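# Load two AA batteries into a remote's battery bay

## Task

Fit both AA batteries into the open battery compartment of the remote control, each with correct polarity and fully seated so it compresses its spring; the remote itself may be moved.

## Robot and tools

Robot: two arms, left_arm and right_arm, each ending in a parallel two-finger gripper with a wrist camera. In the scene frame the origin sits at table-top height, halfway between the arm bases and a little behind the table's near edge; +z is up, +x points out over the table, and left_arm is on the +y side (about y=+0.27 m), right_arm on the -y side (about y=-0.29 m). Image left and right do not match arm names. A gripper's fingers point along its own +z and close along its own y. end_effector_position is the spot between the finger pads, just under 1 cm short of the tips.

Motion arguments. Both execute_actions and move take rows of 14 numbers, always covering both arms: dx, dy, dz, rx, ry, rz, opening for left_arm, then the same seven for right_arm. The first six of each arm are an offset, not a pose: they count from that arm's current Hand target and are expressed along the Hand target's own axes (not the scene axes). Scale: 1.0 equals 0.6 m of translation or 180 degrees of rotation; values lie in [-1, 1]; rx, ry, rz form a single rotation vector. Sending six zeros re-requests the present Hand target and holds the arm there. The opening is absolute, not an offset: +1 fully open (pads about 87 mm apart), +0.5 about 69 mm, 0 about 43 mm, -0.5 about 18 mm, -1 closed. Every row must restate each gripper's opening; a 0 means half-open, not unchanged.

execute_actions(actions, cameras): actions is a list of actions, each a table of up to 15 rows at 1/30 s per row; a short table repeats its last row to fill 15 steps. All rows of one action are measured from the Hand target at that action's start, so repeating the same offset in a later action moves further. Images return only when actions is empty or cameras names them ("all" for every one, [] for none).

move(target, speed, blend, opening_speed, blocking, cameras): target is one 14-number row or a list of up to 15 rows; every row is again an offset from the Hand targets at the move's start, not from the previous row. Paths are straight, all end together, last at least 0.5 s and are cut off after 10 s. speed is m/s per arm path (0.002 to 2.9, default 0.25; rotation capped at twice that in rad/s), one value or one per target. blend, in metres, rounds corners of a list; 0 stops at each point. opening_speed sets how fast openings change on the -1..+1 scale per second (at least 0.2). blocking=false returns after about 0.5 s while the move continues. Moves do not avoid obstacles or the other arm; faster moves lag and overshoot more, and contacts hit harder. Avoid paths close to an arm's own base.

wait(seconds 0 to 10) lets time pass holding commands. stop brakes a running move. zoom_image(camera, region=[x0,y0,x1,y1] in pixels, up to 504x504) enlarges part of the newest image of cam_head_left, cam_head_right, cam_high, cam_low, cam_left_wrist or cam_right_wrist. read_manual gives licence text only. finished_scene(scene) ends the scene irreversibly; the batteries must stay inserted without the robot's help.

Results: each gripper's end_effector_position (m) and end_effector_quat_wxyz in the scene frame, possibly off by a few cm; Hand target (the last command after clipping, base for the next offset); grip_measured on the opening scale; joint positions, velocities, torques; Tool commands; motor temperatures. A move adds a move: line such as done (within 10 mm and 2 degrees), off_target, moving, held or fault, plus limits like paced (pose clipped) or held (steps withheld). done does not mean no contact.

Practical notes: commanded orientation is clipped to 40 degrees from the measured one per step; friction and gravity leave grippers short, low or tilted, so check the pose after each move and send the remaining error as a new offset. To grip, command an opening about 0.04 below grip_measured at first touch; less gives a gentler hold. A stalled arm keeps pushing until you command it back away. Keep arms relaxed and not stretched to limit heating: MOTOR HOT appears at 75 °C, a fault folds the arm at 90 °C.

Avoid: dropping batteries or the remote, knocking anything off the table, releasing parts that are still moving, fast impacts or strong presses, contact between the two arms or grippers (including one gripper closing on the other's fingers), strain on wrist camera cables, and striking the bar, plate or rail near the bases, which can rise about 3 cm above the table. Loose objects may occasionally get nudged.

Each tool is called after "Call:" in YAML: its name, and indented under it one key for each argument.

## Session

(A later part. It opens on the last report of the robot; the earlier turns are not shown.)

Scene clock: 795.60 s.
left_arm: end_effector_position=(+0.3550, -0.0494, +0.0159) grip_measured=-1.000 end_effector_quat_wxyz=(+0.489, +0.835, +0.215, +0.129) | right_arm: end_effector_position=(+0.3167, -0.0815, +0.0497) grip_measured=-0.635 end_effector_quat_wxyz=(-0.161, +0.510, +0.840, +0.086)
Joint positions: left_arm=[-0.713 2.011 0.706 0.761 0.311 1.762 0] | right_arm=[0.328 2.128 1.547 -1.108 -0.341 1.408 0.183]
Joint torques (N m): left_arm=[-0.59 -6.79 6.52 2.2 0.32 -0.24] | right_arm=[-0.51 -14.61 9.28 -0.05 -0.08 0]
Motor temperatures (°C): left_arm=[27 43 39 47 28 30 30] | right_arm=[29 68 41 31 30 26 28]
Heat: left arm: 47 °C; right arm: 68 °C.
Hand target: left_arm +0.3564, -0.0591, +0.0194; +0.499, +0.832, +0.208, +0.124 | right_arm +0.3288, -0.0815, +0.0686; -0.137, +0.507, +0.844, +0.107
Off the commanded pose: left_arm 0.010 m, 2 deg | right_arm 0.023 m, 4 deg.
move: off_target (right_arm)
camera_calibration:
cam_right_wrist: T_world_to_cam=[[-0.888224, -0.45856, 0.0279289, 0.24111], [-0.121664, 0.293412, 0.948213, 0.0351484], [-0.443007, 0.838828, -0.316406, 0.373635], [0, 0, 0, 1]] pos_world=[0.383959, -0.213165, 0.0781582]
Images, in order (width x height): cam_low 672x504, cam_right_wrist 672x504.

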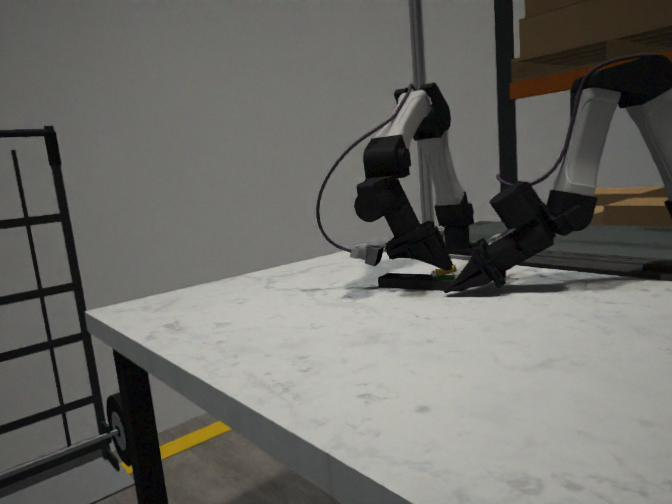

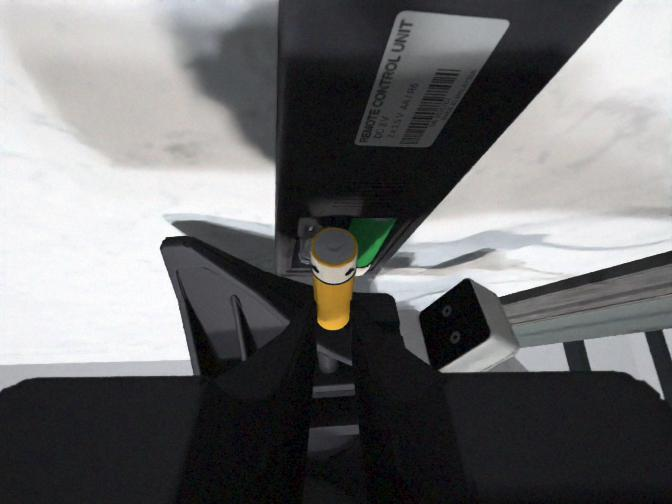

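Call:
move:
  target:
    - [0,0,0,0,0,0,-1,0.01,0,-0.03,0,0,0.0,-0.88]
    - [0,0,0,0,0,0,-1,-0.012,0.0,-0.03,0,-0.19,0,-0.88]
  speed: 0.08

Call:
move:
  target: [0,0,0,0,0,0,-1,0,0,0,0,0,0.045,-0.88]
  speed: 0.1
  cameras: ["cam_right_wrist","cam_low","cam_high"]

Call:
zoom_image:
  camera: "cam_right_wrist"
  region: [235, 150, 435, 400]

Call:
zoom_image:
  camera: "cam_low"
  region: [340, 230, 480, 320]

Scene clock: 802.27 s.
left_arm: end_effector_position=(+0.3550, -0.0494, +0.0159) grip_measured=-1.000 end_effector_quat_wxyz=(+0.489, +0.835, +0.215, +0.129) | right_arm: end_effector_position=(+0.3240, -0.0991, +0.0636) grip_measured=-0.635 end_effector_quat_wxyz=(+0.095, +0.513, +0.850, -0.071)
Joint positions: left_arm=[-0.713 2.011 0.706 0.761 0.311 1.762 0] | right_arm=[0.544 2.062 1.628 -1.218 0.243 1.635 0.183]
Joint torques (N m): left_arm=[-0.58 -6.79 6.5 2.2 0.32 -0.23] | right_arm=[0.53 -13.83 9.78 0.07 0.3 0.15]
Motor temperatures (°C): left_arm=[27 43 39 47 28 30 30] | right_arm=[29 69 41 31 30 26 28]
Heat: left arm: 47 °C; right arm: 69 °C.
Hand target: left_arm +0.3564, -0.0591, +0.0194; +0.499, +0.832, +0.208, +0.124 | right_arm +0.3342, -0.0931, +0.0832; +0.118, +0.516, +0.847, -0.046
Off the commanded pose: left_arm 0.010 m, 2 deg | right_arm 0.023 m, 4 deg.
move: off_target (right_arm)

Scene clock: 803.60 s.
left_arm: end_effector_position=(+0.3550, -0.0494, +0.0159) grip_measured=-1.000 end_effector_quat_wxyz=(+0.489, +0.835, +0.215, +0.129) | right_arm: end_effector_position=(+0.3301, -0.0965, +0.0685) grip_measured=-0.635 end_effector_quat_wxyz=(+0.103, +0.572, +0.811, -0.058)
Joint positions: left_arm=[-0.713 2.011 0.706 0.761 0.311 1.762 0] | right_arm=[0.544 2.048 1.628 -1.218 0.244 1.777 0.183]
Joint torques (N m): left_arm=[-0.61 -6.79 6.53 2.21 0.32 -0.24] | right_arm=[0.73 -14.35 6.75 0.15 0.33 0.15]
Motor temperatures (°C): left_arm=[27 43 39 47 28 30 30] | right_arm=[29 69 41 31 30 26 28]
Heat: left arm: 47 °C; right arm: 69 °C.
Hand target: left_arm +0.3564, -0.0591, +0.0194; +0.499, +0.832, +0.208, +0.124 | right_arm +0.3342, -0.0931, +0.0833; +0.121, +0.574, +0.809, -0.038
Off the commanded pose: left_arm 0.010 m, 2 deg | right_arm 0.016 m, 3 deg.
move: off_target (right_arm)
camera_calibration:
cam_right_wrist: T_world_to_cam=[[-0.944103, -0.328994, -0.0208117, 0.27989], [-0.274184, 0.748629, 0.603637, 0.141152], [-0.183013, 0.575601, -0.796988, 0.319864], [0, 0, 0, 1]] pos_world=[0.361486, -0.197703, 0.175548]
Images, in order (width x height): cam_high 672x504, cam_low 672x504, cam_right_wrist 672x504.

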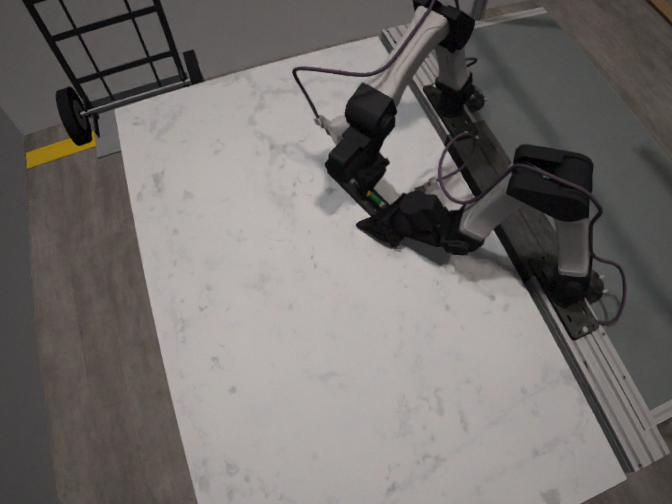

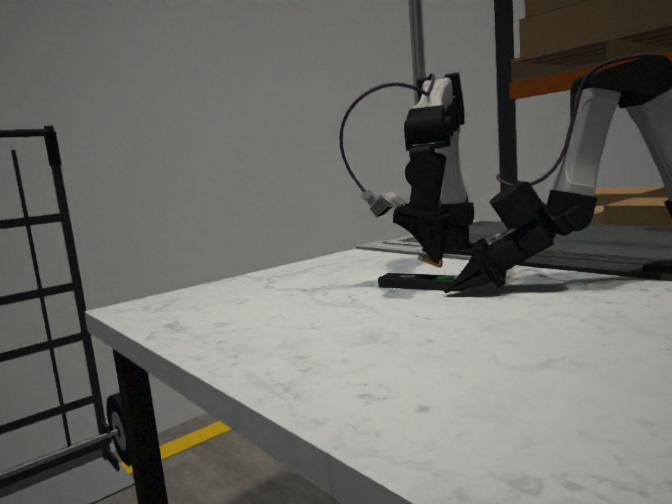

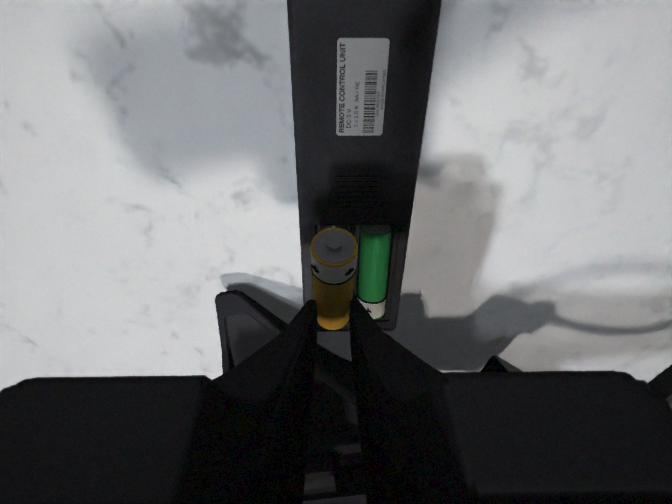

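Scaled by 2.016 from the camera's 672x504 image, which has a finer 960x720 frame.

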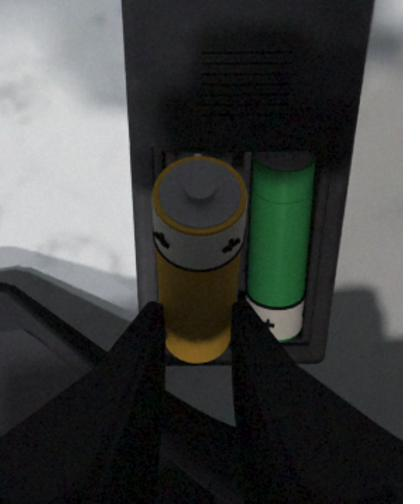

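Scaled by 3.600 from the camera's 672x504 image, which has a finer 960x720 frame.

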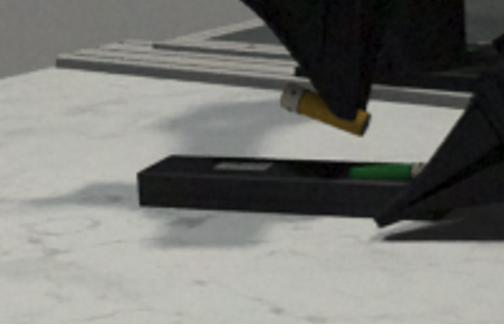

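Call:
move:
  target: [0,0,0,0,0,0,-1,0.023,-0.006,0.07,0,0,0,-0.88]
  speed: 0.06
  cameras: ["cam_right_wrist","cam_low"]

Call:
zoom_image:
  camera: "cam_right_wrist"
  region: [235, 150, 435, 400]

Call:
zoom_image:
  camera: "cam_low"
  region: [340, 230, 480, 320]

Scene clock: 806.10 s.
left_arm: end_effector_position=(+0.3550, -0.0494, +0.0159) grip_measured=-1.000 end_effector_quat_wxyz=(+0.489, +0.835, +0.215, +0.129) | right_arm: end_effector_position=(+0.3301, -0.0925, +0.0403) grip_measured=-0.635 end_effector_quat_wxyz=(+0.109, +0.574, +0.811, -0.044)
Joint positions: left_arm=[-0.713 2.011 0.706 0.761 0.311 1.762 0] | right_arm=[0.553 2.048 1.513 -1.074 0.244 1.786 0.183]
Joint torques (N m): left_arm=[-0.59 -6.78 6.52 2.2 0.32 -0.24] | right_arm=[0.57 -10.71 5.18 0.38 0.27 0.12]
Motor temperatures (°C): left_arm=[27 43 39 47 28 30 30] | right_arm=[29 69 41 31 30 26 28]
Heat: left arm: 47 °C; right arm: 69 °C.
Hand target: left_arm +0.3564, -0.0591, +0.0194; +0.499, +0.832, +0.208, +0.124 | right_arm +0.3329, -0.0900, +0.0390; +0.121, +0.574, +0.809, -0.038
Off the commanded pose: left_arm 0.010 m, 2 deg | right_arm 0.004 m, 1 deg.
move: done
camera_calibration:
cam_right_wrist: T_world_to_cam=[[-0.943005, -0.328787, -0.0513912, 0.281546], [-0.290864, 0.739311, 0.607303, 0.159785], [-0.161679, 0.587638, -0.792806, 0.288943], [0, 0, 0, 1]] pos_world=[0.358691, -0.195357, 0.146507]
Images, in order (width x height): cam_low 672x504, cam_right_wrist 672x504.

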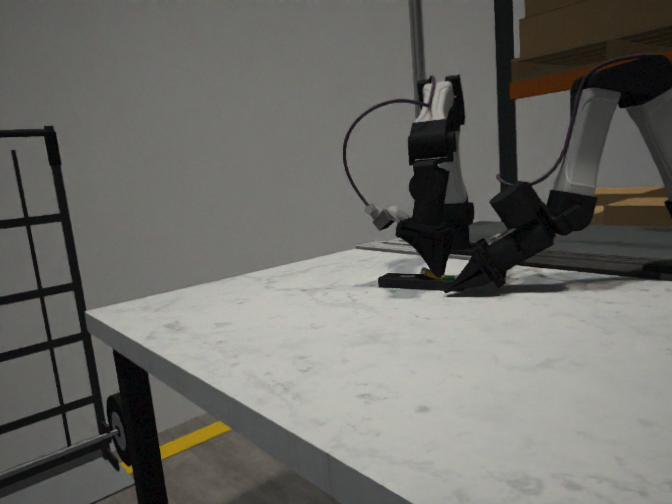

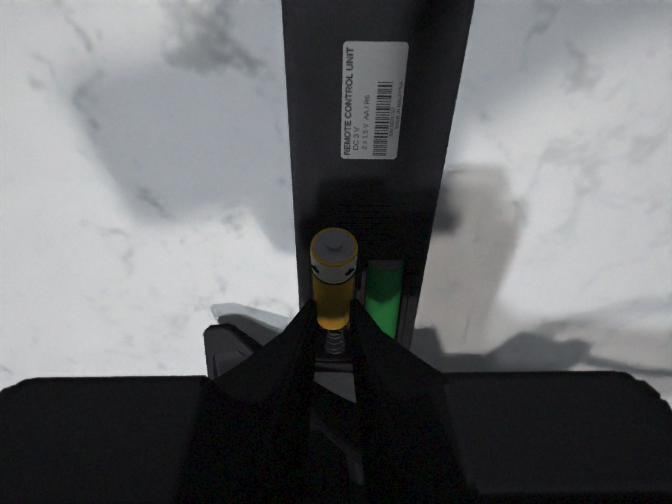

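Scaled by 2.016 from the camera's 672x504 image, which has a finer 960x720 frame.

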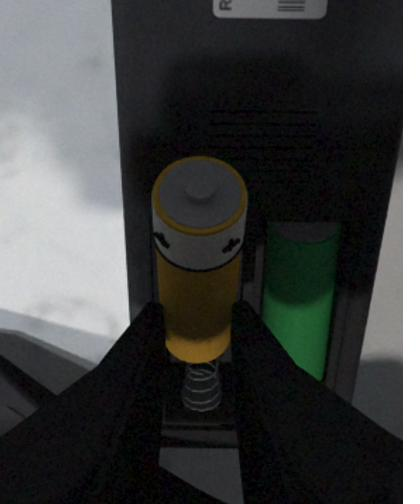

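Scaled by 3.600 from the camera's 672x504 image, which has a finer 960x720 frame.

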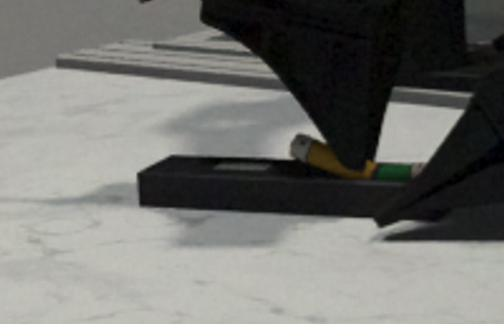

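Call:
move:
  target:
    - [0,0,0,0,0,0,-1,0.004,-0.003,0.016,0,0,0,-0.9]
    - [0,0,0,0,0,0,-1,0.035,-0.003,0.018,0,0,0,-0.92]
    - [0,0,0,0,0,0,-1,0.065,-0.003,0.018,0,0.02,0,-0.95]
  speed: 0.05
  cameras: ["cam_right_wrist","cam_low"]

Call:
zoom_image:
  camera: "cam_right_wrist"
  region: [235, 150, 435, 400]

Call:
zoom_image:
  camera: "cam_low"
  region: [340, 230, 480, 320]

Scene clock: 811.03 s.
left_arm: end_effector_position=(+0.3550, -0.0494, +0.0159) grip_measured=-1.000 end_effector_quat_wxyz=(+0.489, +0.835, +0.215, +0.129) | right_arm: end_effector_position=(+0.3246, -0.0754, +0.0346) grip_measured=-0.636 end_effector_quat_wxyz=(+0.118, +0.577, +0.808, -0.033)
Joint positions: left_arm=[-0.713 2.011 0.706 0.761 0.311 1.762 0] | right_arm=[0.604 2.049 1.49 -1.035 0.252 1.842 0.182]
Joint torques (N m): left_arm=[-0.59 -6.78 6.52 2.2 0.32 -0.23] | right_arm=[1.37 -7.34 5.3 0.62 -0.32 0.12]
Motor temperatures (°C): left_arm=[27 43 39 47 28 30 30] | right_arm=[29 67 41 31 30 26 28]
Heat: left arm: 47 °C; right arm: 67 °C.
Hand target: left_arm +0.3564, -0.0591, +0.0194; +0.499, +0.832, +0.208, +0.124 | right_arm +0.3207, -0.0570, +0.0191; +0.095, +0.575, +0.812, -0.020
Off the commanded pose: left_arm 0.010 m, 2 deg | right_arm 0.024 m, 3 deg.
move: off_target (right_arm); target 2's new opening was sent with right_arm's hand 0.014 m and 0 deg from that target; target 3's new opening was sent with right_arm's hand 0.025 m and 3 deg from that target
camera_calibration:
cam_right_wrist: T_world_to_cam=[[-0.942803, -0.323496, -0.0804534, 0.28299], [-0.304262, 0.736494, 0.604154, 0.153144], [-0.136188, 0.594077, -0.792796, 0.26568], [0, 0, 0, 1]] pos_world=[0.349583, -0.179078, 0.140875]
Images, in order (width x height): cam_low 672x504, cam_right_wrist 672x504.

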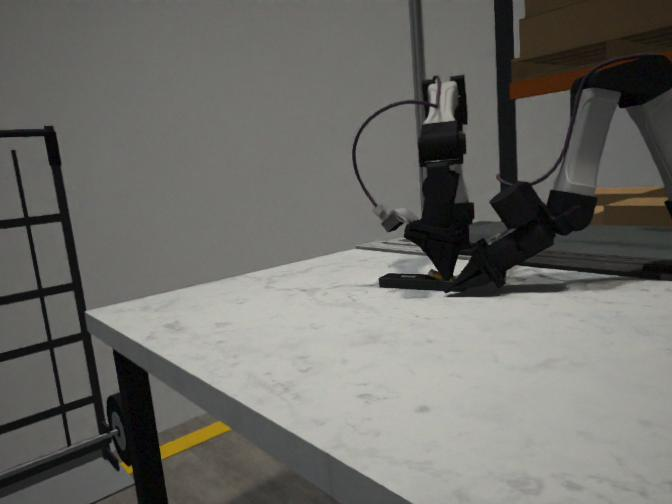

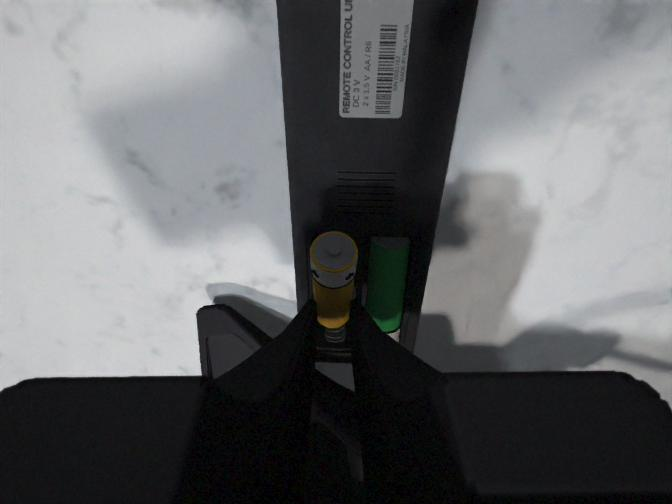

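Scaled by 2.016 from the camera's 672x504 image, which has a finer 960x720 frame.

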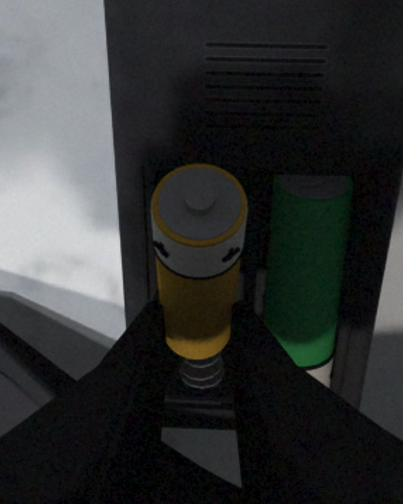

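Scaled by 3.600 from the camera's 672x504 image, which has a finer 960x720 frame.

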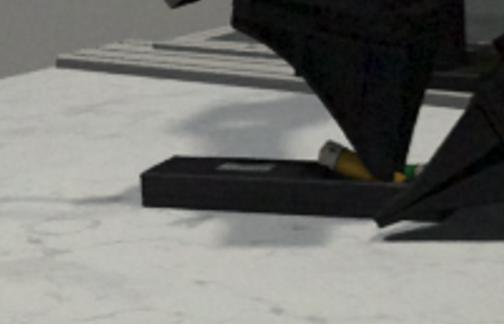

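Push more, then level.

Call:
move:
  target:
    - [0,0,0,0,0,0,-1,0.04,0,0.004,0,0.0,0,-0.97]
    - [0,0,0,0,0,0,-1,0.06,0,0.004,0,0.02,0,-1]
  speed: 0.05
  cameras: ["cam_right_wrist","cam_low"]

Call:
zoom_image:
  camera: "cam_right_wrist"
  region: [235, 150, 435, 400]

Call:
zoom_image:
  camera: "cam_low"
  region: [340, 230, 480, 320]

Scene clock: 814.00 s.
left_arm: end_effector_position=(+0.3554, -0.0490, +0.0159) grip_measured=-1.000 end_effector_quat_wxyz=(+0.488, +0.835, +0.216, +0.130) | right_arm: end_effector_position=(+0.3208, -0.0669, +0.0341) grip_measured=-0.636 end_effector_quat_wxyz=(+0.134, +0.582, +0.801, -0.038)
Joint positions: left_arm=[-0.713 2.011 0.706 0.761 0.308 1.762 0] | right_arm=[0.644 2.06 1.502 -1.05 0.285 1.9 0.182]
Joint torques (N m): left_arm=[-0.61 -6.79 6.52 2.2 0.35 -0.24] | right_arm=[2.58 -5.46 5.72 0.92 -1.11 0.09]
Motor temperatures (°C): left_arm=[27 43 39 47 28 30 30] | right_arm=[29 67 41 31 30 26 28]
Heat: left arm: 47 °C; right arm: 67 °C.
Hand target: left_arm +0.3564, -0.0591, +0.0194; +0.499, +0.832, +0.208, +0.124 | right_arm +0.3096, -0.0238, +0.0105; +0.070, +0.576, +0.815, -0.001
Off the commanded pose: left_arm 0.011 m, 2 deg | right_arm 0.050 m, 9 deg.
move: off_target (left_arm, right_arm); target 2's new opening was sent with right_arm's hand 0.050 m and 9 deg from that target
camera_calibration:
cam_right_wrist: T_world_to_cam=[[-0.945799, -0.311417, -0.0921013, 0.284197], [-0.305448, 0.756735, 0.577973, 0.148749], [-0.110295, 0.574779, -0.810842, 0.25073], [0, 0, 0, 1]] pos_world=[0.341882, -0.168174, 0.143505]
Images, in order (width x height): cam_low 672x504, cam_right_wrist 672x504.

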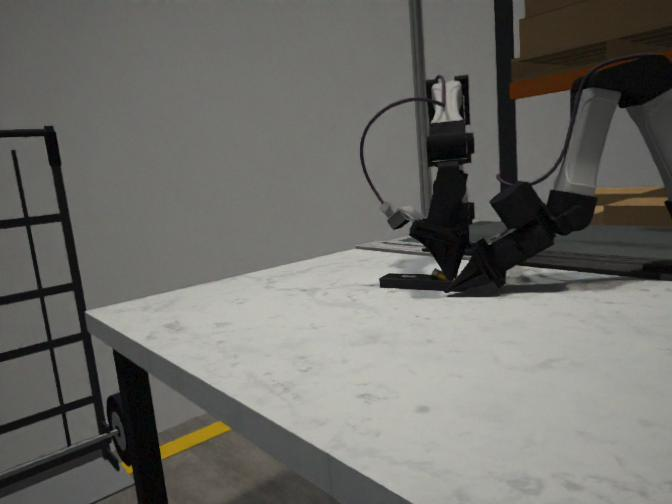

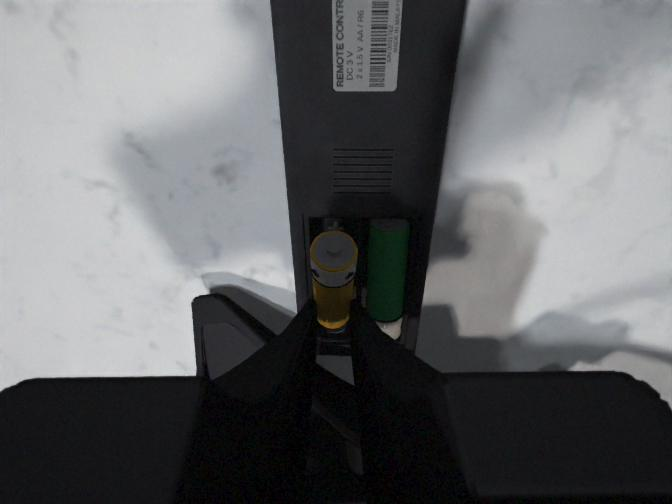

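Scaled by 2.016 from the camera's 672x504 image, which has a finer 960x720 frame.

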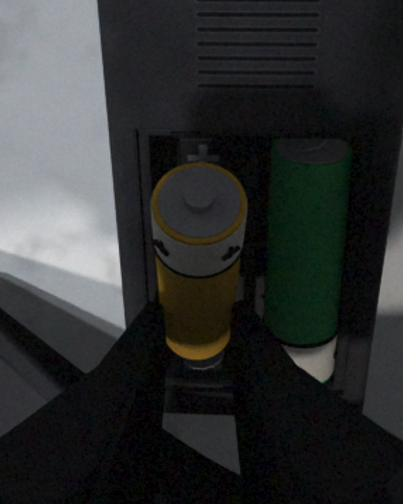

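Scaled by 3.600 from the camera's 672x504 image, which has a finer 960x720 frame.

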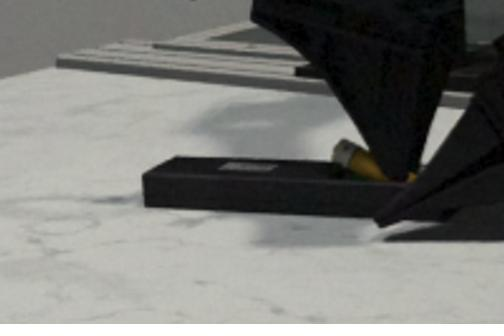

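Call:
move:
  target:
    - [0,0,0,0,0,0,-1,0.004,0,0.004,0,0.04,0,-1]
    - [0,0,0,0,0,0,-1,0.002,0,0.012,0,0.08,0,-1]
    - [0,0,0,0,0,0,-1,0.0,0,0.025,0,0.11,0,-1]
  speed: 0.05
  cameras: ["cam_right_wrist","cam_low"]

Call:
zoom_image:
  camera: "cam_right_wrist"
  region: [235, 150, 435, 400]

Call:
zoom_image:
  camera: "cam_low"
  region: [340, 230, 480, 320]

Scene clock: 820.20 s.
left_arm: end_effector_position=(+0.3625, -0.0412, +0.0157) grip_measured=-1.000 end_effector_quat_wxyz=(+0.482, +0.833, +0.228, +0.145) | right_arm: end_effector_position=(+0.3215, -0.0598, +0.0310) grip_measured=-0.639 end_effector_quat_wxyz=(-0.022, +0.585, +0.808, +0.072)
Joint positions: left_arm=[-0.702 2.011 0.706 0.761 0.277 1.762 0] | right_arm=[0.483 2.009 1.371 -0.864 -0.091 1.741 0.18]
Joint torques (N m): left_arm=[-1.54 -6.98 6.35 2.21 0.68 -0.23] | right_arm=[2.86 -2.56 1.62 1.55 -1.03 0.1]
Motor temperatures (°C): left_arm=[27 43 39 47 28 30 30] | right_arm=[29 65 40 31 31 26 29]
Heat: left arm: 47 °C; right arm: 65 °C.
Hand target: left_arm +0.3564, -0.0591, +0.0193; +0.499, +0.832, +0.208, +0.124 | right_arm +0.3112, -0.0251, -0.0045; -0.072, +0.567, +0.815, +0.097
Off the commanded pose: left_arm 0.019 m, 4 deg | right_arm 0.051 m, 7 deg.
move: off_target (left_arm, right_arm)
camera_calibration:
cam_right_wrist: T_world_to_cam=[[-0.950699, -0.298392, -0.0844612, 0.28891], [-0.228971, 0.491722, 0.840109, 0.0967642], [-0.20915, 0.818029, -0.535802, 0.282092], [0, 0, 0, 1]] pos_world=[0.355822, -0.192132, 0.0942548]
Images, in order (width x height): cam_low 672x504, cam_right_wrist 672x504.

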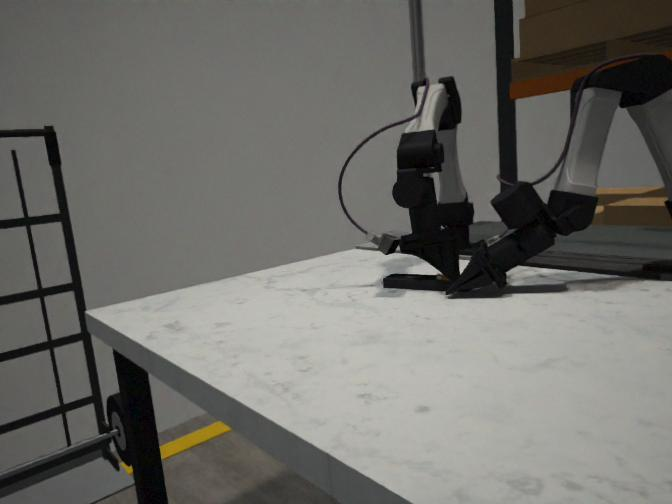

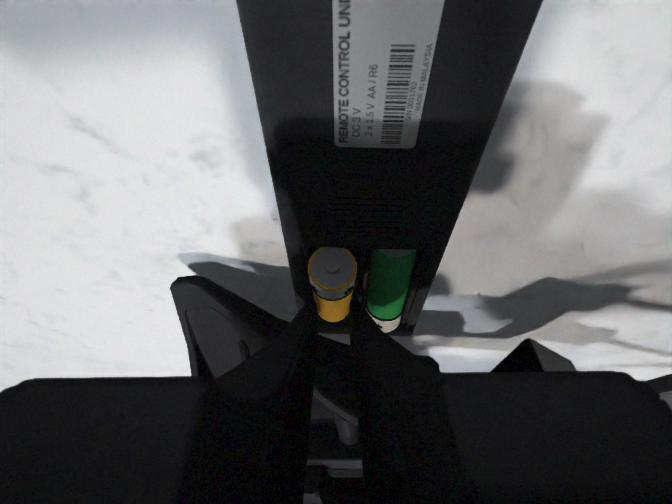

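Scaled by 2.016 from the camera's 672x504 image, which has a finer 960x720 frame.

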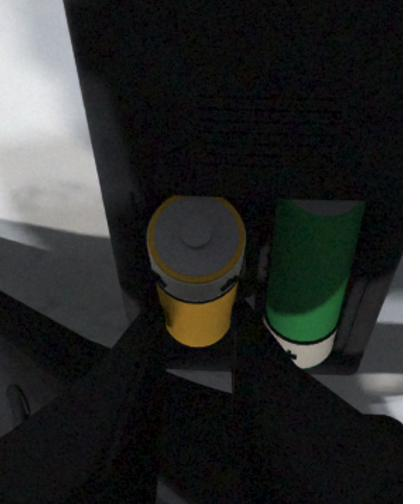

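Scaled by 3.600 from the camera's 672x504 image, which has a finer 960x720 frame.

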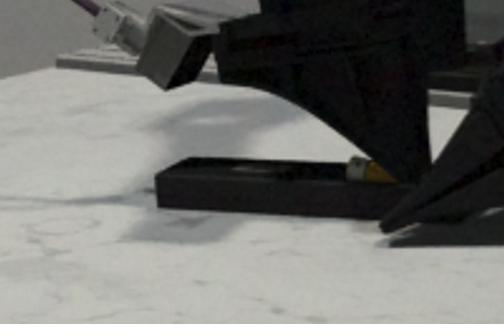

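Call:
move:
  target:
    - [0,0,0,0,0,0,-1,-0.045,0,-0.03,0,-0.03,0,-0.9]
    - [0,0,0,0,0,0,-1,-0.05,0,-0.055,0,-0.03,0,-0.4]
    - [0,0,0,0,0,0,-1,-0.045,0,-0.17,0,-0.03,0,-0.4]
  speed: 0.05
  opening_speed: 0.35
  cameras: ["cam_right_wrist","cam_low"]

Call:
zoom_image:
  camera: "cam_right_wrist"
  region: [235, 150, 435, 400]

Call:
zoom_image:
  camera: "cam_low"
  region: [340, 230, 480, 320]

Scene clock: 826.87 s.
left_arm: end_effector_position=(+0.3554, -0.0491, +0.0161) grip_measured=-1.000 end_effector_quat_wxyz=(+0.489, +0.835, +0.216, +0.131) | right_arm: end_effector_position=(+0.3106, -0.0771, +0.0682) grip_measured=-0.400 end_effector_quat_wxyz=(-0.046, +0.573, +0.817, +0.042)
Joint positions: left_arm=[-0.713 2.011 0.706 0.762 0.308 1.762 0] | right_arm=[0.447 1.98 1.487 -1.091 -0.109 1.672 0.3]
Joint torques (N m): left_arm=[-0.55 -6.79 6.52 2.2 0.36 -0.24] | right_arm=[-0.68 -13.14 9.51 0.12 -0.07 -0.01]
Motor temperatures (°C): left_arm=[27 43 39 47 28 30 30] | right_arm=[29 64 40 31 30 26 29]
Heat: left arm: 47 °C; right arm: 64 °C.
Hand target: left_arm +0.3564, -0.0591, +0.0194; +0.499, +0.832, +0.208, +0.124 | right_arm +0.3212, -0.0741, +0.0884; -0.033, +0.571, +0.817, +0.071
Off the commanded pose: left_arm 0.011 m, 2 deg | right_arm 0.023 m, 4 deg.
move: off_target (left_arm, right_arm); target 2's new opening was sent with right_arm's hand 0.011 m and 1 deg from that target
camera_calibration:
cam_right_wrist: T_world_to_cam=[[-0.942975, -0.33272, -0.00977362, 0.26641], [-0.185611, 0.50122, 0.845179, 0.0584632], [-0.27631, 0.798796, -0.534394, 0.333153], [0, 0, 0, 1]] pos_world=[0.354123, -0.206785, 0.131227]
Images, in order (width x height): cam_low 672x504, cam_right_wrist 672x504.

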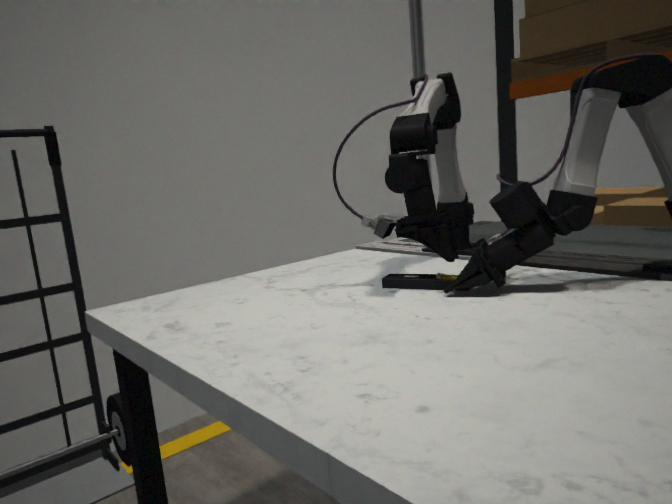

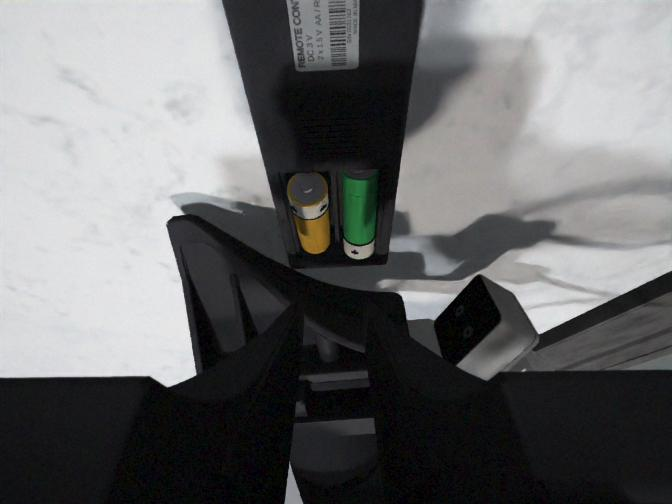

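Scaled by 2.016 from the camera's 672x504 image, which has a finer 960x720 frame.

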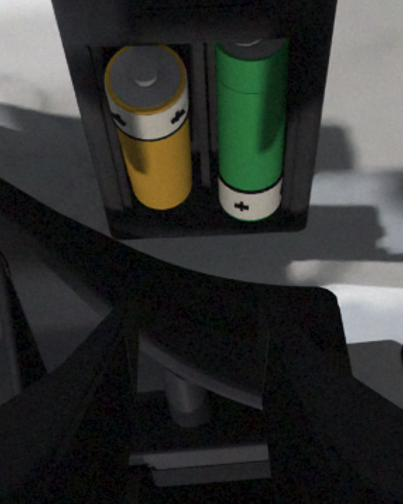

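Scaled by 3.600 from the camera's 672x504 image, which has a finer 960x720 frame.

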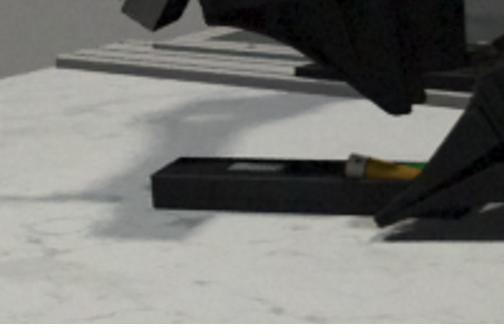

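Call:
move:
  target: [0,0,0,0,0,0,-1,-0.043,0,0.03,0,-0.1,0,-0.42]
  speed: 0.08
  cameras: ["cam_right_wrist","cam_low"]

Call:
zoom_image:
  camera: "cam_right_wrist"
  region: [235, 150, 435, 400]

Call:
zoom_image:
  camera: "cam_low"
  region: [340, 230, 480, 320]

Scene clock: 830.73 s.
left_arm: end_effector_position=(+0.3554, -0.0491, +0.0161) grip_measured=-1.000 end_effector_quat_wxyz=(+0.489, +0.835, +0.216, +0.131) | right_arm: end_effector_position=(+0.3218, -0.1005, +0.0613) grip_measured=-0.420 end_effector_quat_wxyz=(+0.082, +0.574, +0.814, -0.028)
Joint positions: left_arm=[-0.713 2.011 0.706 0.762 0.308 1.762 0] | right_arm=[0.516 1.98 1.501 -1.115 0.182 1.744 0.29]
Joint torques (N m): left_arm=[-0.57 -6.79 6.52 2.2 0.36 -0.23] | right_arm=[0.55 -9.42 9.8 0.14 0.29 0.13]
Motor temperatures (°C): left_arm=[27 43 39 47 28 30 30] | right_arm=[29 64 40 31 30 26 28]
Heat: left arm: 47 °C; right arm: 64 °C.
Hand target: left_arm +0.3564, -0.0591, +0.0194; +0.499, +0.832, +0.208, +0.124 | right_arm +0.3305, -0.0953, +0.0671; +0.095, +0.575, +0.812, -0.020
Off the commanded pose: left_arm 0.011 m, 2 deg | right_arm 0.012 m, 2 deg.
move: off_target (left_arm, right_arm)
camera_calibration:
cam_right_wrist: T_world_to_cam=[[-0.942963, -0.329851, -0.0449339, 0.27156], [-0.276846, 0.702058, 0.656103, 0.139257], [-0.18487, 0.63112, -0.753333, 0.318425], [0, 0, 0, 1]] pos_world=[0.353491, -0.209157, 0.160716]
Images, in order (width x height): cam_low 672x504, cam_right_wrist 672x504.

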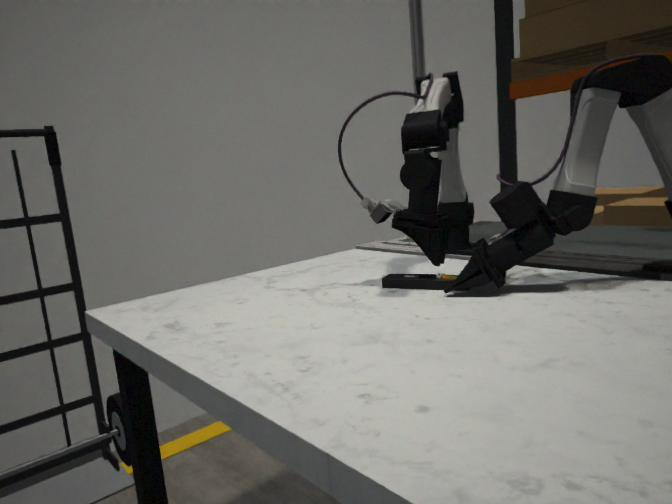

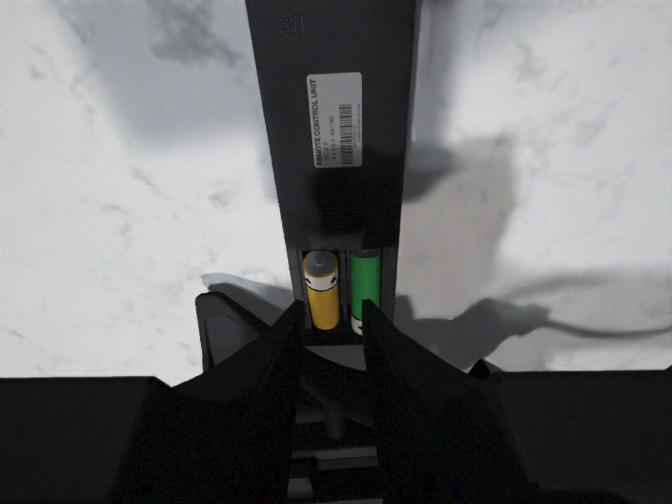

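Scaled by 2.016 from the camera's 672x504 image, which has a finer 960x720 frame.

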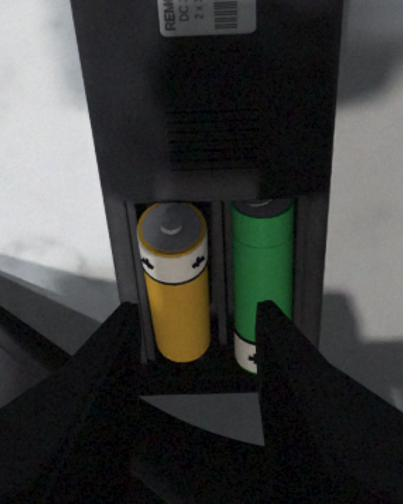

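Scaled by 3.600 from the camera's 672x504 image, which has a finer 960x720 frame.

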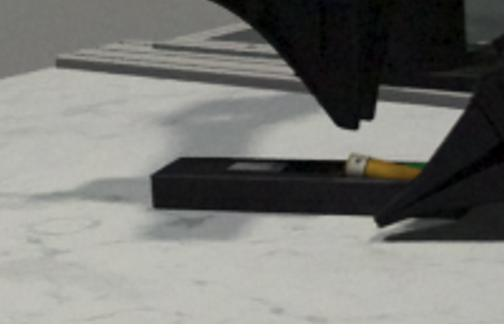

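Call:
move:
  target: [0,0,0,0,0,0,-1,0.006,-0.009,0.025,0,0,0,-0.42]
  speed: 0.06
  cameras: ["cam_right_wrist"]

Call:
zoom_image:
  camera: "cam_right_wrist"
  region: [235, 150, 435, 400]

Scene clock: 832.77 s.
left_arm: end_effector_position=(+0.3554, -0.0491, +0.0161) grip_measured=-1.000 end_effector_quat_wxyz=(+0.489, +0.835, +0.216, +0.131) | right_arm: end_effector_position=(+0.3256, -0.0971, +0.0566) grip_measured=-0.420 end_effector_quat_wxyz=(+0.088, +0.575, +0.813, -0.017)
Joint positions: left_arm=[-0.713 2.011 0.706 0.762 0.308 1.762 0] | right_arm=[0.52 1.98 1.48 -1.071 0.184 1.748 0.29]
Joint torques (N m): left_arm=[-0.57 -6.79 6.52 2.2 0.36 -0.23] | right_arm=[0.55 -9.4 5.49 0.38 0.26 0.13]
Motor temperatures (°C): left_arm=[27 43 39 47 28 30 30] | right_arm=[29 63 40 31 30 26 28]
Heat: left arm: 47 °C; right arm: 63 °C.
Hand target: left_arm +0.3564, -0.0591, +0.0194; +0.499, +0.832, +0.208, +0.124 | right_arm +0.3263, -0.0959, +0.0514; +0.095, +0.575, +0.812, -0.020
Off the commanded pose: left_arm 0.011 m, 2 deg | right_arm 0.005 m, 1 deg.
move: off_target (left_arm)
camera_calibration:
cam_right_wrist: T_world_to_cam=[[-0.941966, -0.328609, -0.0686767, 0.277232], [-0.29043, 0.695079, 0.657659, 0.14462], [-0.168377, 0.639438, -0.750179, 0.308665], [0, 0, 0, 1]] pos_world=[0.355117, -0.206793, 0.155482]
Images, in order (width x height): cam_right_wrist 672x504.

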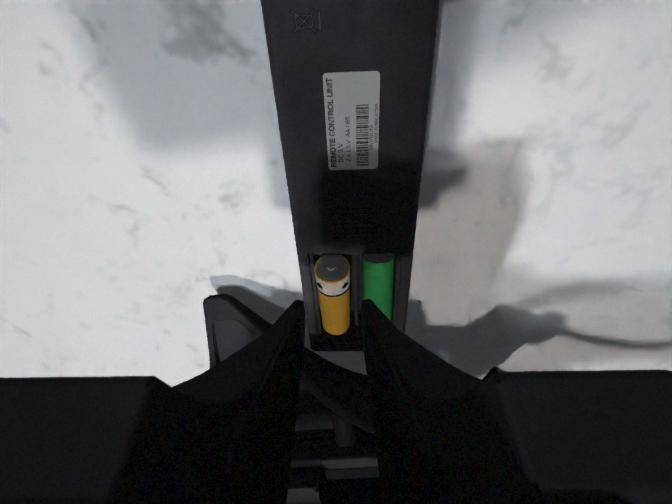

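Scaled by 2.016 from the camera's 672x504 image, which has a finer 960x720 frame.

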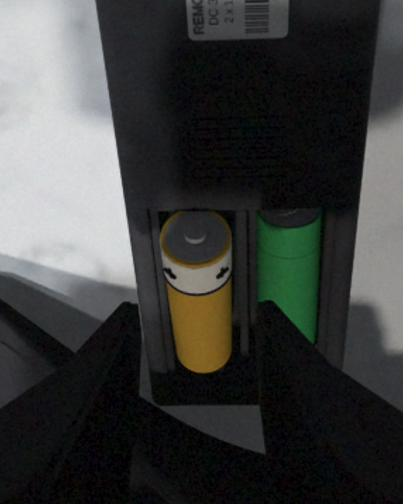

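Aligned (≈198). Descend 20 mm and grip.

Call:
move:
  target:
    - [0,0,0,0,0,0,-1,0.004,0,0.031,0,0,0,-0.42]
    - [0,0,0,0,0,0,-1,0.004,0,0.031,0,0,0,-0.88]
  speed: 0.06
  opening_speed: 0.5
  cameras: ["cam_right_wrist","cam_low"]

Call:
zoom_image:
  camera: "cam_right_wrist"
  region: [235, 150, 435, 400]

Call:
zoom_image:
  camera: "cam_low"
  region: [340, 230, 480, 320]

Scene clock: 835.63 s.
left_arm: end_effector_position=(+0.3554, -0.0491, +0.0161) grip_measured=-1.000 end_effector_quat_wxyz=(+0.489, +0.835, +0.216, +0.131) | right_arm: end_effector_position=(+0.3268, -0.0962, +0.0380) grip_measured=-0.620 end_effector_quat_wxyz=(+0.088, +0.575, +0.813, -0.017)
Joint positions: left_arm=[-0.713 2.011 0.706 0.762 0.308 1.762 0] | right_arm=[0.52 2.002 1.436 -1.003 0.184 1.748 0.19]
Joint torques (N m): left_arm=[-0.57 -6.79 6.53 2.2 0.36 -0.24] | right_arm=[0.25 -9.35 5.26 0.4 0.26 0.1]
Motor temperatures (°C): left_arm=[27 43 39 47 28 30 30] | right_arm=[29 63 40 31 30 26 28]
Heat: left arm: 47 °C; right arm: 63 °C.
Hand target: left_arm +0.3564, -0.0591, +0.0194; +0.499, +0.832, +0.208, +0.124 | right_arm +0.3280, -0.0963, +0.0326; +0.095, +0.575, +0.812, -0.020
Off the commanded pose: left_arm 0.011 m, 2 deg | right_arm 0.005 m, 1 deg.
move: off_target (left_arm)
camera_calibration:
cam_right_wrist: T_world_to_cam=[[-0.941932, -0.328554, -0.0694016, 0.277444], [-0.29082, 0.694807, 0.657775, 0.156713], [-0.167894, 0.639762, -0.750011, 0.294273], [0, 0, 0, 1]] pos_world=[0.356315, -0.205995, 0.136881]
Images, in order (width x height): cam_low 672x504, cam_right_wrist 672x504.

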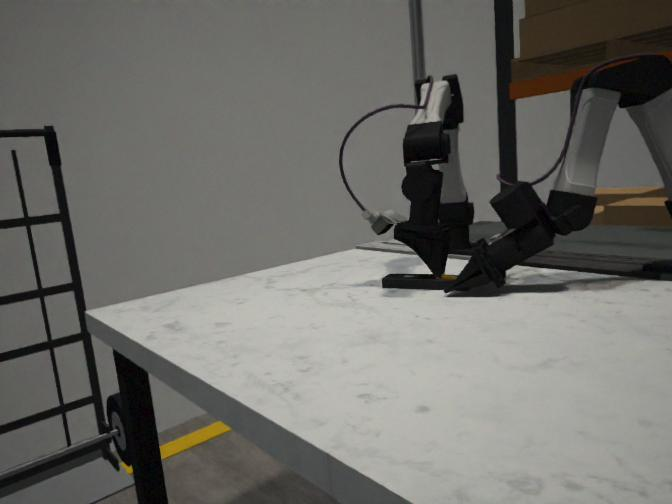

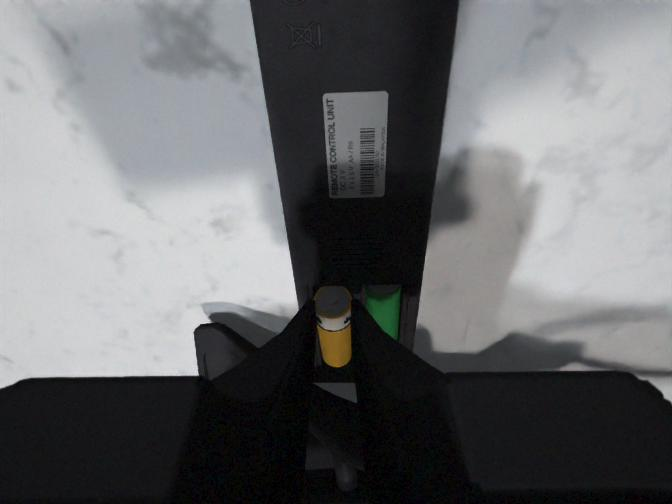

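Scaled by 2.016 from the camera's 672x504 image, which has a finer 960x720 frame.

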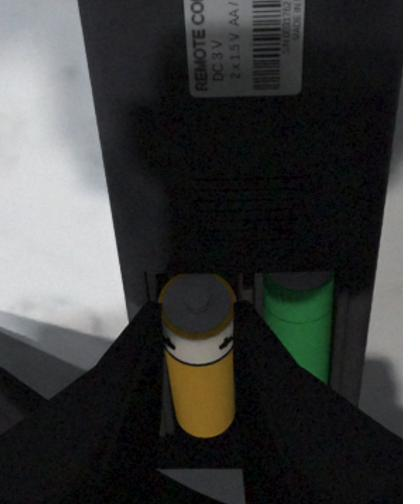

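Scaled by 3.600 from the camera's 672x504 image, which has a finer 960x720 frame.

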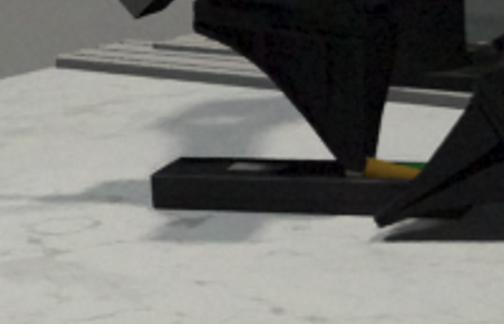

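Call:
move:
  target:
    - [0,0,0,0,0,0,-1,0.055,0,-0.01,0,0,0,-0.95]
    - [0,0,0,0,0,0,-1,0.055,0,0.025,0,0.035,0,-0.95]
    - [0,0,0,0,0,0,-1,0.045,0,0.055,0,0.08,0,-0.95]
  speed: 0.06

Call:
move:
  target: [0,0,0,0,0,0,-1,0.0,0.0,0.035,0,0.06,0,-0.95]
  speed: 0.06
  cameras: ["cam_right_wrist","cam_low"]

Call:
zoom_image:
  camera: "cam_right_wrist"
  region: [235, 150, 435, 400]

Call:
zoom_image:
  camera: "cam_low"
  region: [340, 230, 480, 320]

Scene clock: 840.73 s.
left_arm: end_effector_position=(+0.3559, -0.0487, +0.0160) grip_measured=-1.000 end_effector_quat_wxyz=(+0.488, +0.835, +0.217, +0.132) | right_arm: end_effector_position=(+0.3154, -0.0907, +0.0282) grip_measured=-0.623 end_effector_quat_wxyz=(-0.001, +0.571, +0.820, +0.036)
Joint positions: left_arm=[-0.713 2.011 0.706 0.762 0.304 1.762 0] | right_arm=[0.446 1.983 1.343 -0.911 -0.025 1.663 0.188]
Joint torques (N m): left_arm=[-0.57 -6.8 6.52 2.2 0.4 -0.24] | right_arm=[0.9 -3.34 2.47 1.47 -0.2 0.21]
Motor temperatures (°C): left_arm=[27 43 39 47 28 30 30] | right_arm=[29 62 40 31 30 26 28]
Heat: left arm: 47 °C; right arm: 62 °C.
Hand target: left_arm +0.3563, -0.0591, +0.0193; +0.499, +0.832, +0.208, +0.124 | right_arm +0.3237, -0.0758, -0.0044; -0.007, +0.573, +0.818, +0.053
Off the commanded pose: left_arm 0.011 m, 2 deg | right_arm 0.037 m, 2 deg.
move: off_target (left_arm, right_arm)

Scene clock: 842.83 s.
left_arm: end_effector_position=(+0.3600, -0.0443, +0.0162) grip_measured=-1.000 end_effector_quat_wxyz=(+0.485, +0.834, +0.223, +0.140) | right_arm: end_effector_position=(+0.3176, -0.0881, +0.0262) grip_measured=-0.624 end_effector_quat_wxyz=(-0.089, +0.568, +0.811, +0.110)
Joint positions: left_arm=[-0.706 2.011 0.706 0.763 0.289 1.762 0] | right_arm=[0.344 1.997 1.288 -0.824 -0.255 1.576 0.188]
Joint torques (N m): left_arm=[-1.21 -6.89 6.43 2.19 0.55 -0.23] | right_arm=[2.11 -0.12 1.33 1.76 0 0.26]
Motor temperatures (°C): left_arm=[27 43 39 47 28 30 30] | right_arm=[29 61 39 32 30 26 28]
Heat: left arm: 47 °C; right arm: 61 °C.
Hand target: left_arm +0.3563, -0.0591, +0.0193; +0.499, +0.832, +0.208, +0.124 | right_arm +0.3247, -0.0738, -0.0254; -0.084, +0.566, +0.813, +0.106
Off the commanded pose: left_arm 0.016 m, 3 deg | right_arm 0.054 m, 1 deg.
move: off_target (left_arm, right_arm)
camera_calibration:
cam_right_wrist: T_world_to_cam=[[-0.943157, -0.325043, -0.0692995, 0.271293], [-0.191215, 0.360167, 0.913081, 0.0882909], [-0.271831, 0.874429, -0.401847, 0.323162], [0, 0, 0, 1]] pos_world=[0.3606, -0.2262, 0.0680456]
Images, in order (width x height): cam_low 672x504, cam_right_wrist 672x504.

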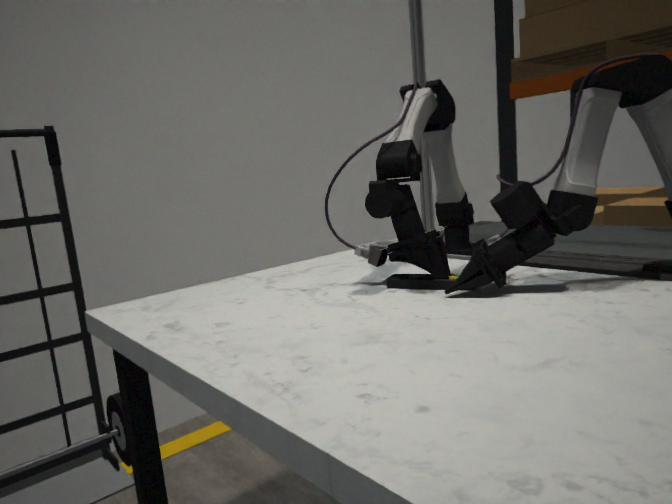

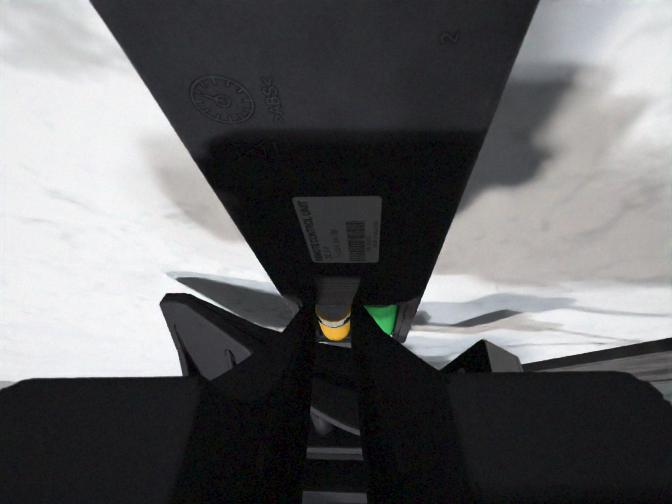

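Scaled by 2.016 from the camera's 672x504 image, which has a finer 960x720 frame.

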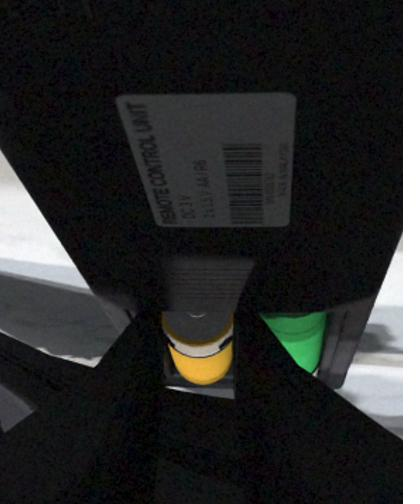

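Scaled by 3.600 from the camera's 672x504 image, which has a finer 960x720 frame.

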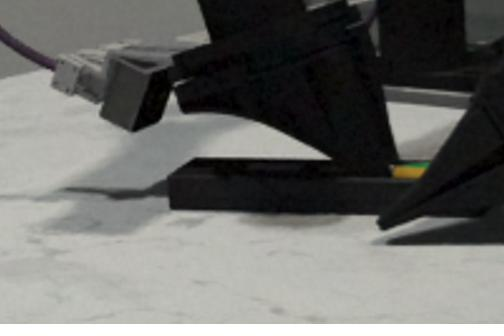

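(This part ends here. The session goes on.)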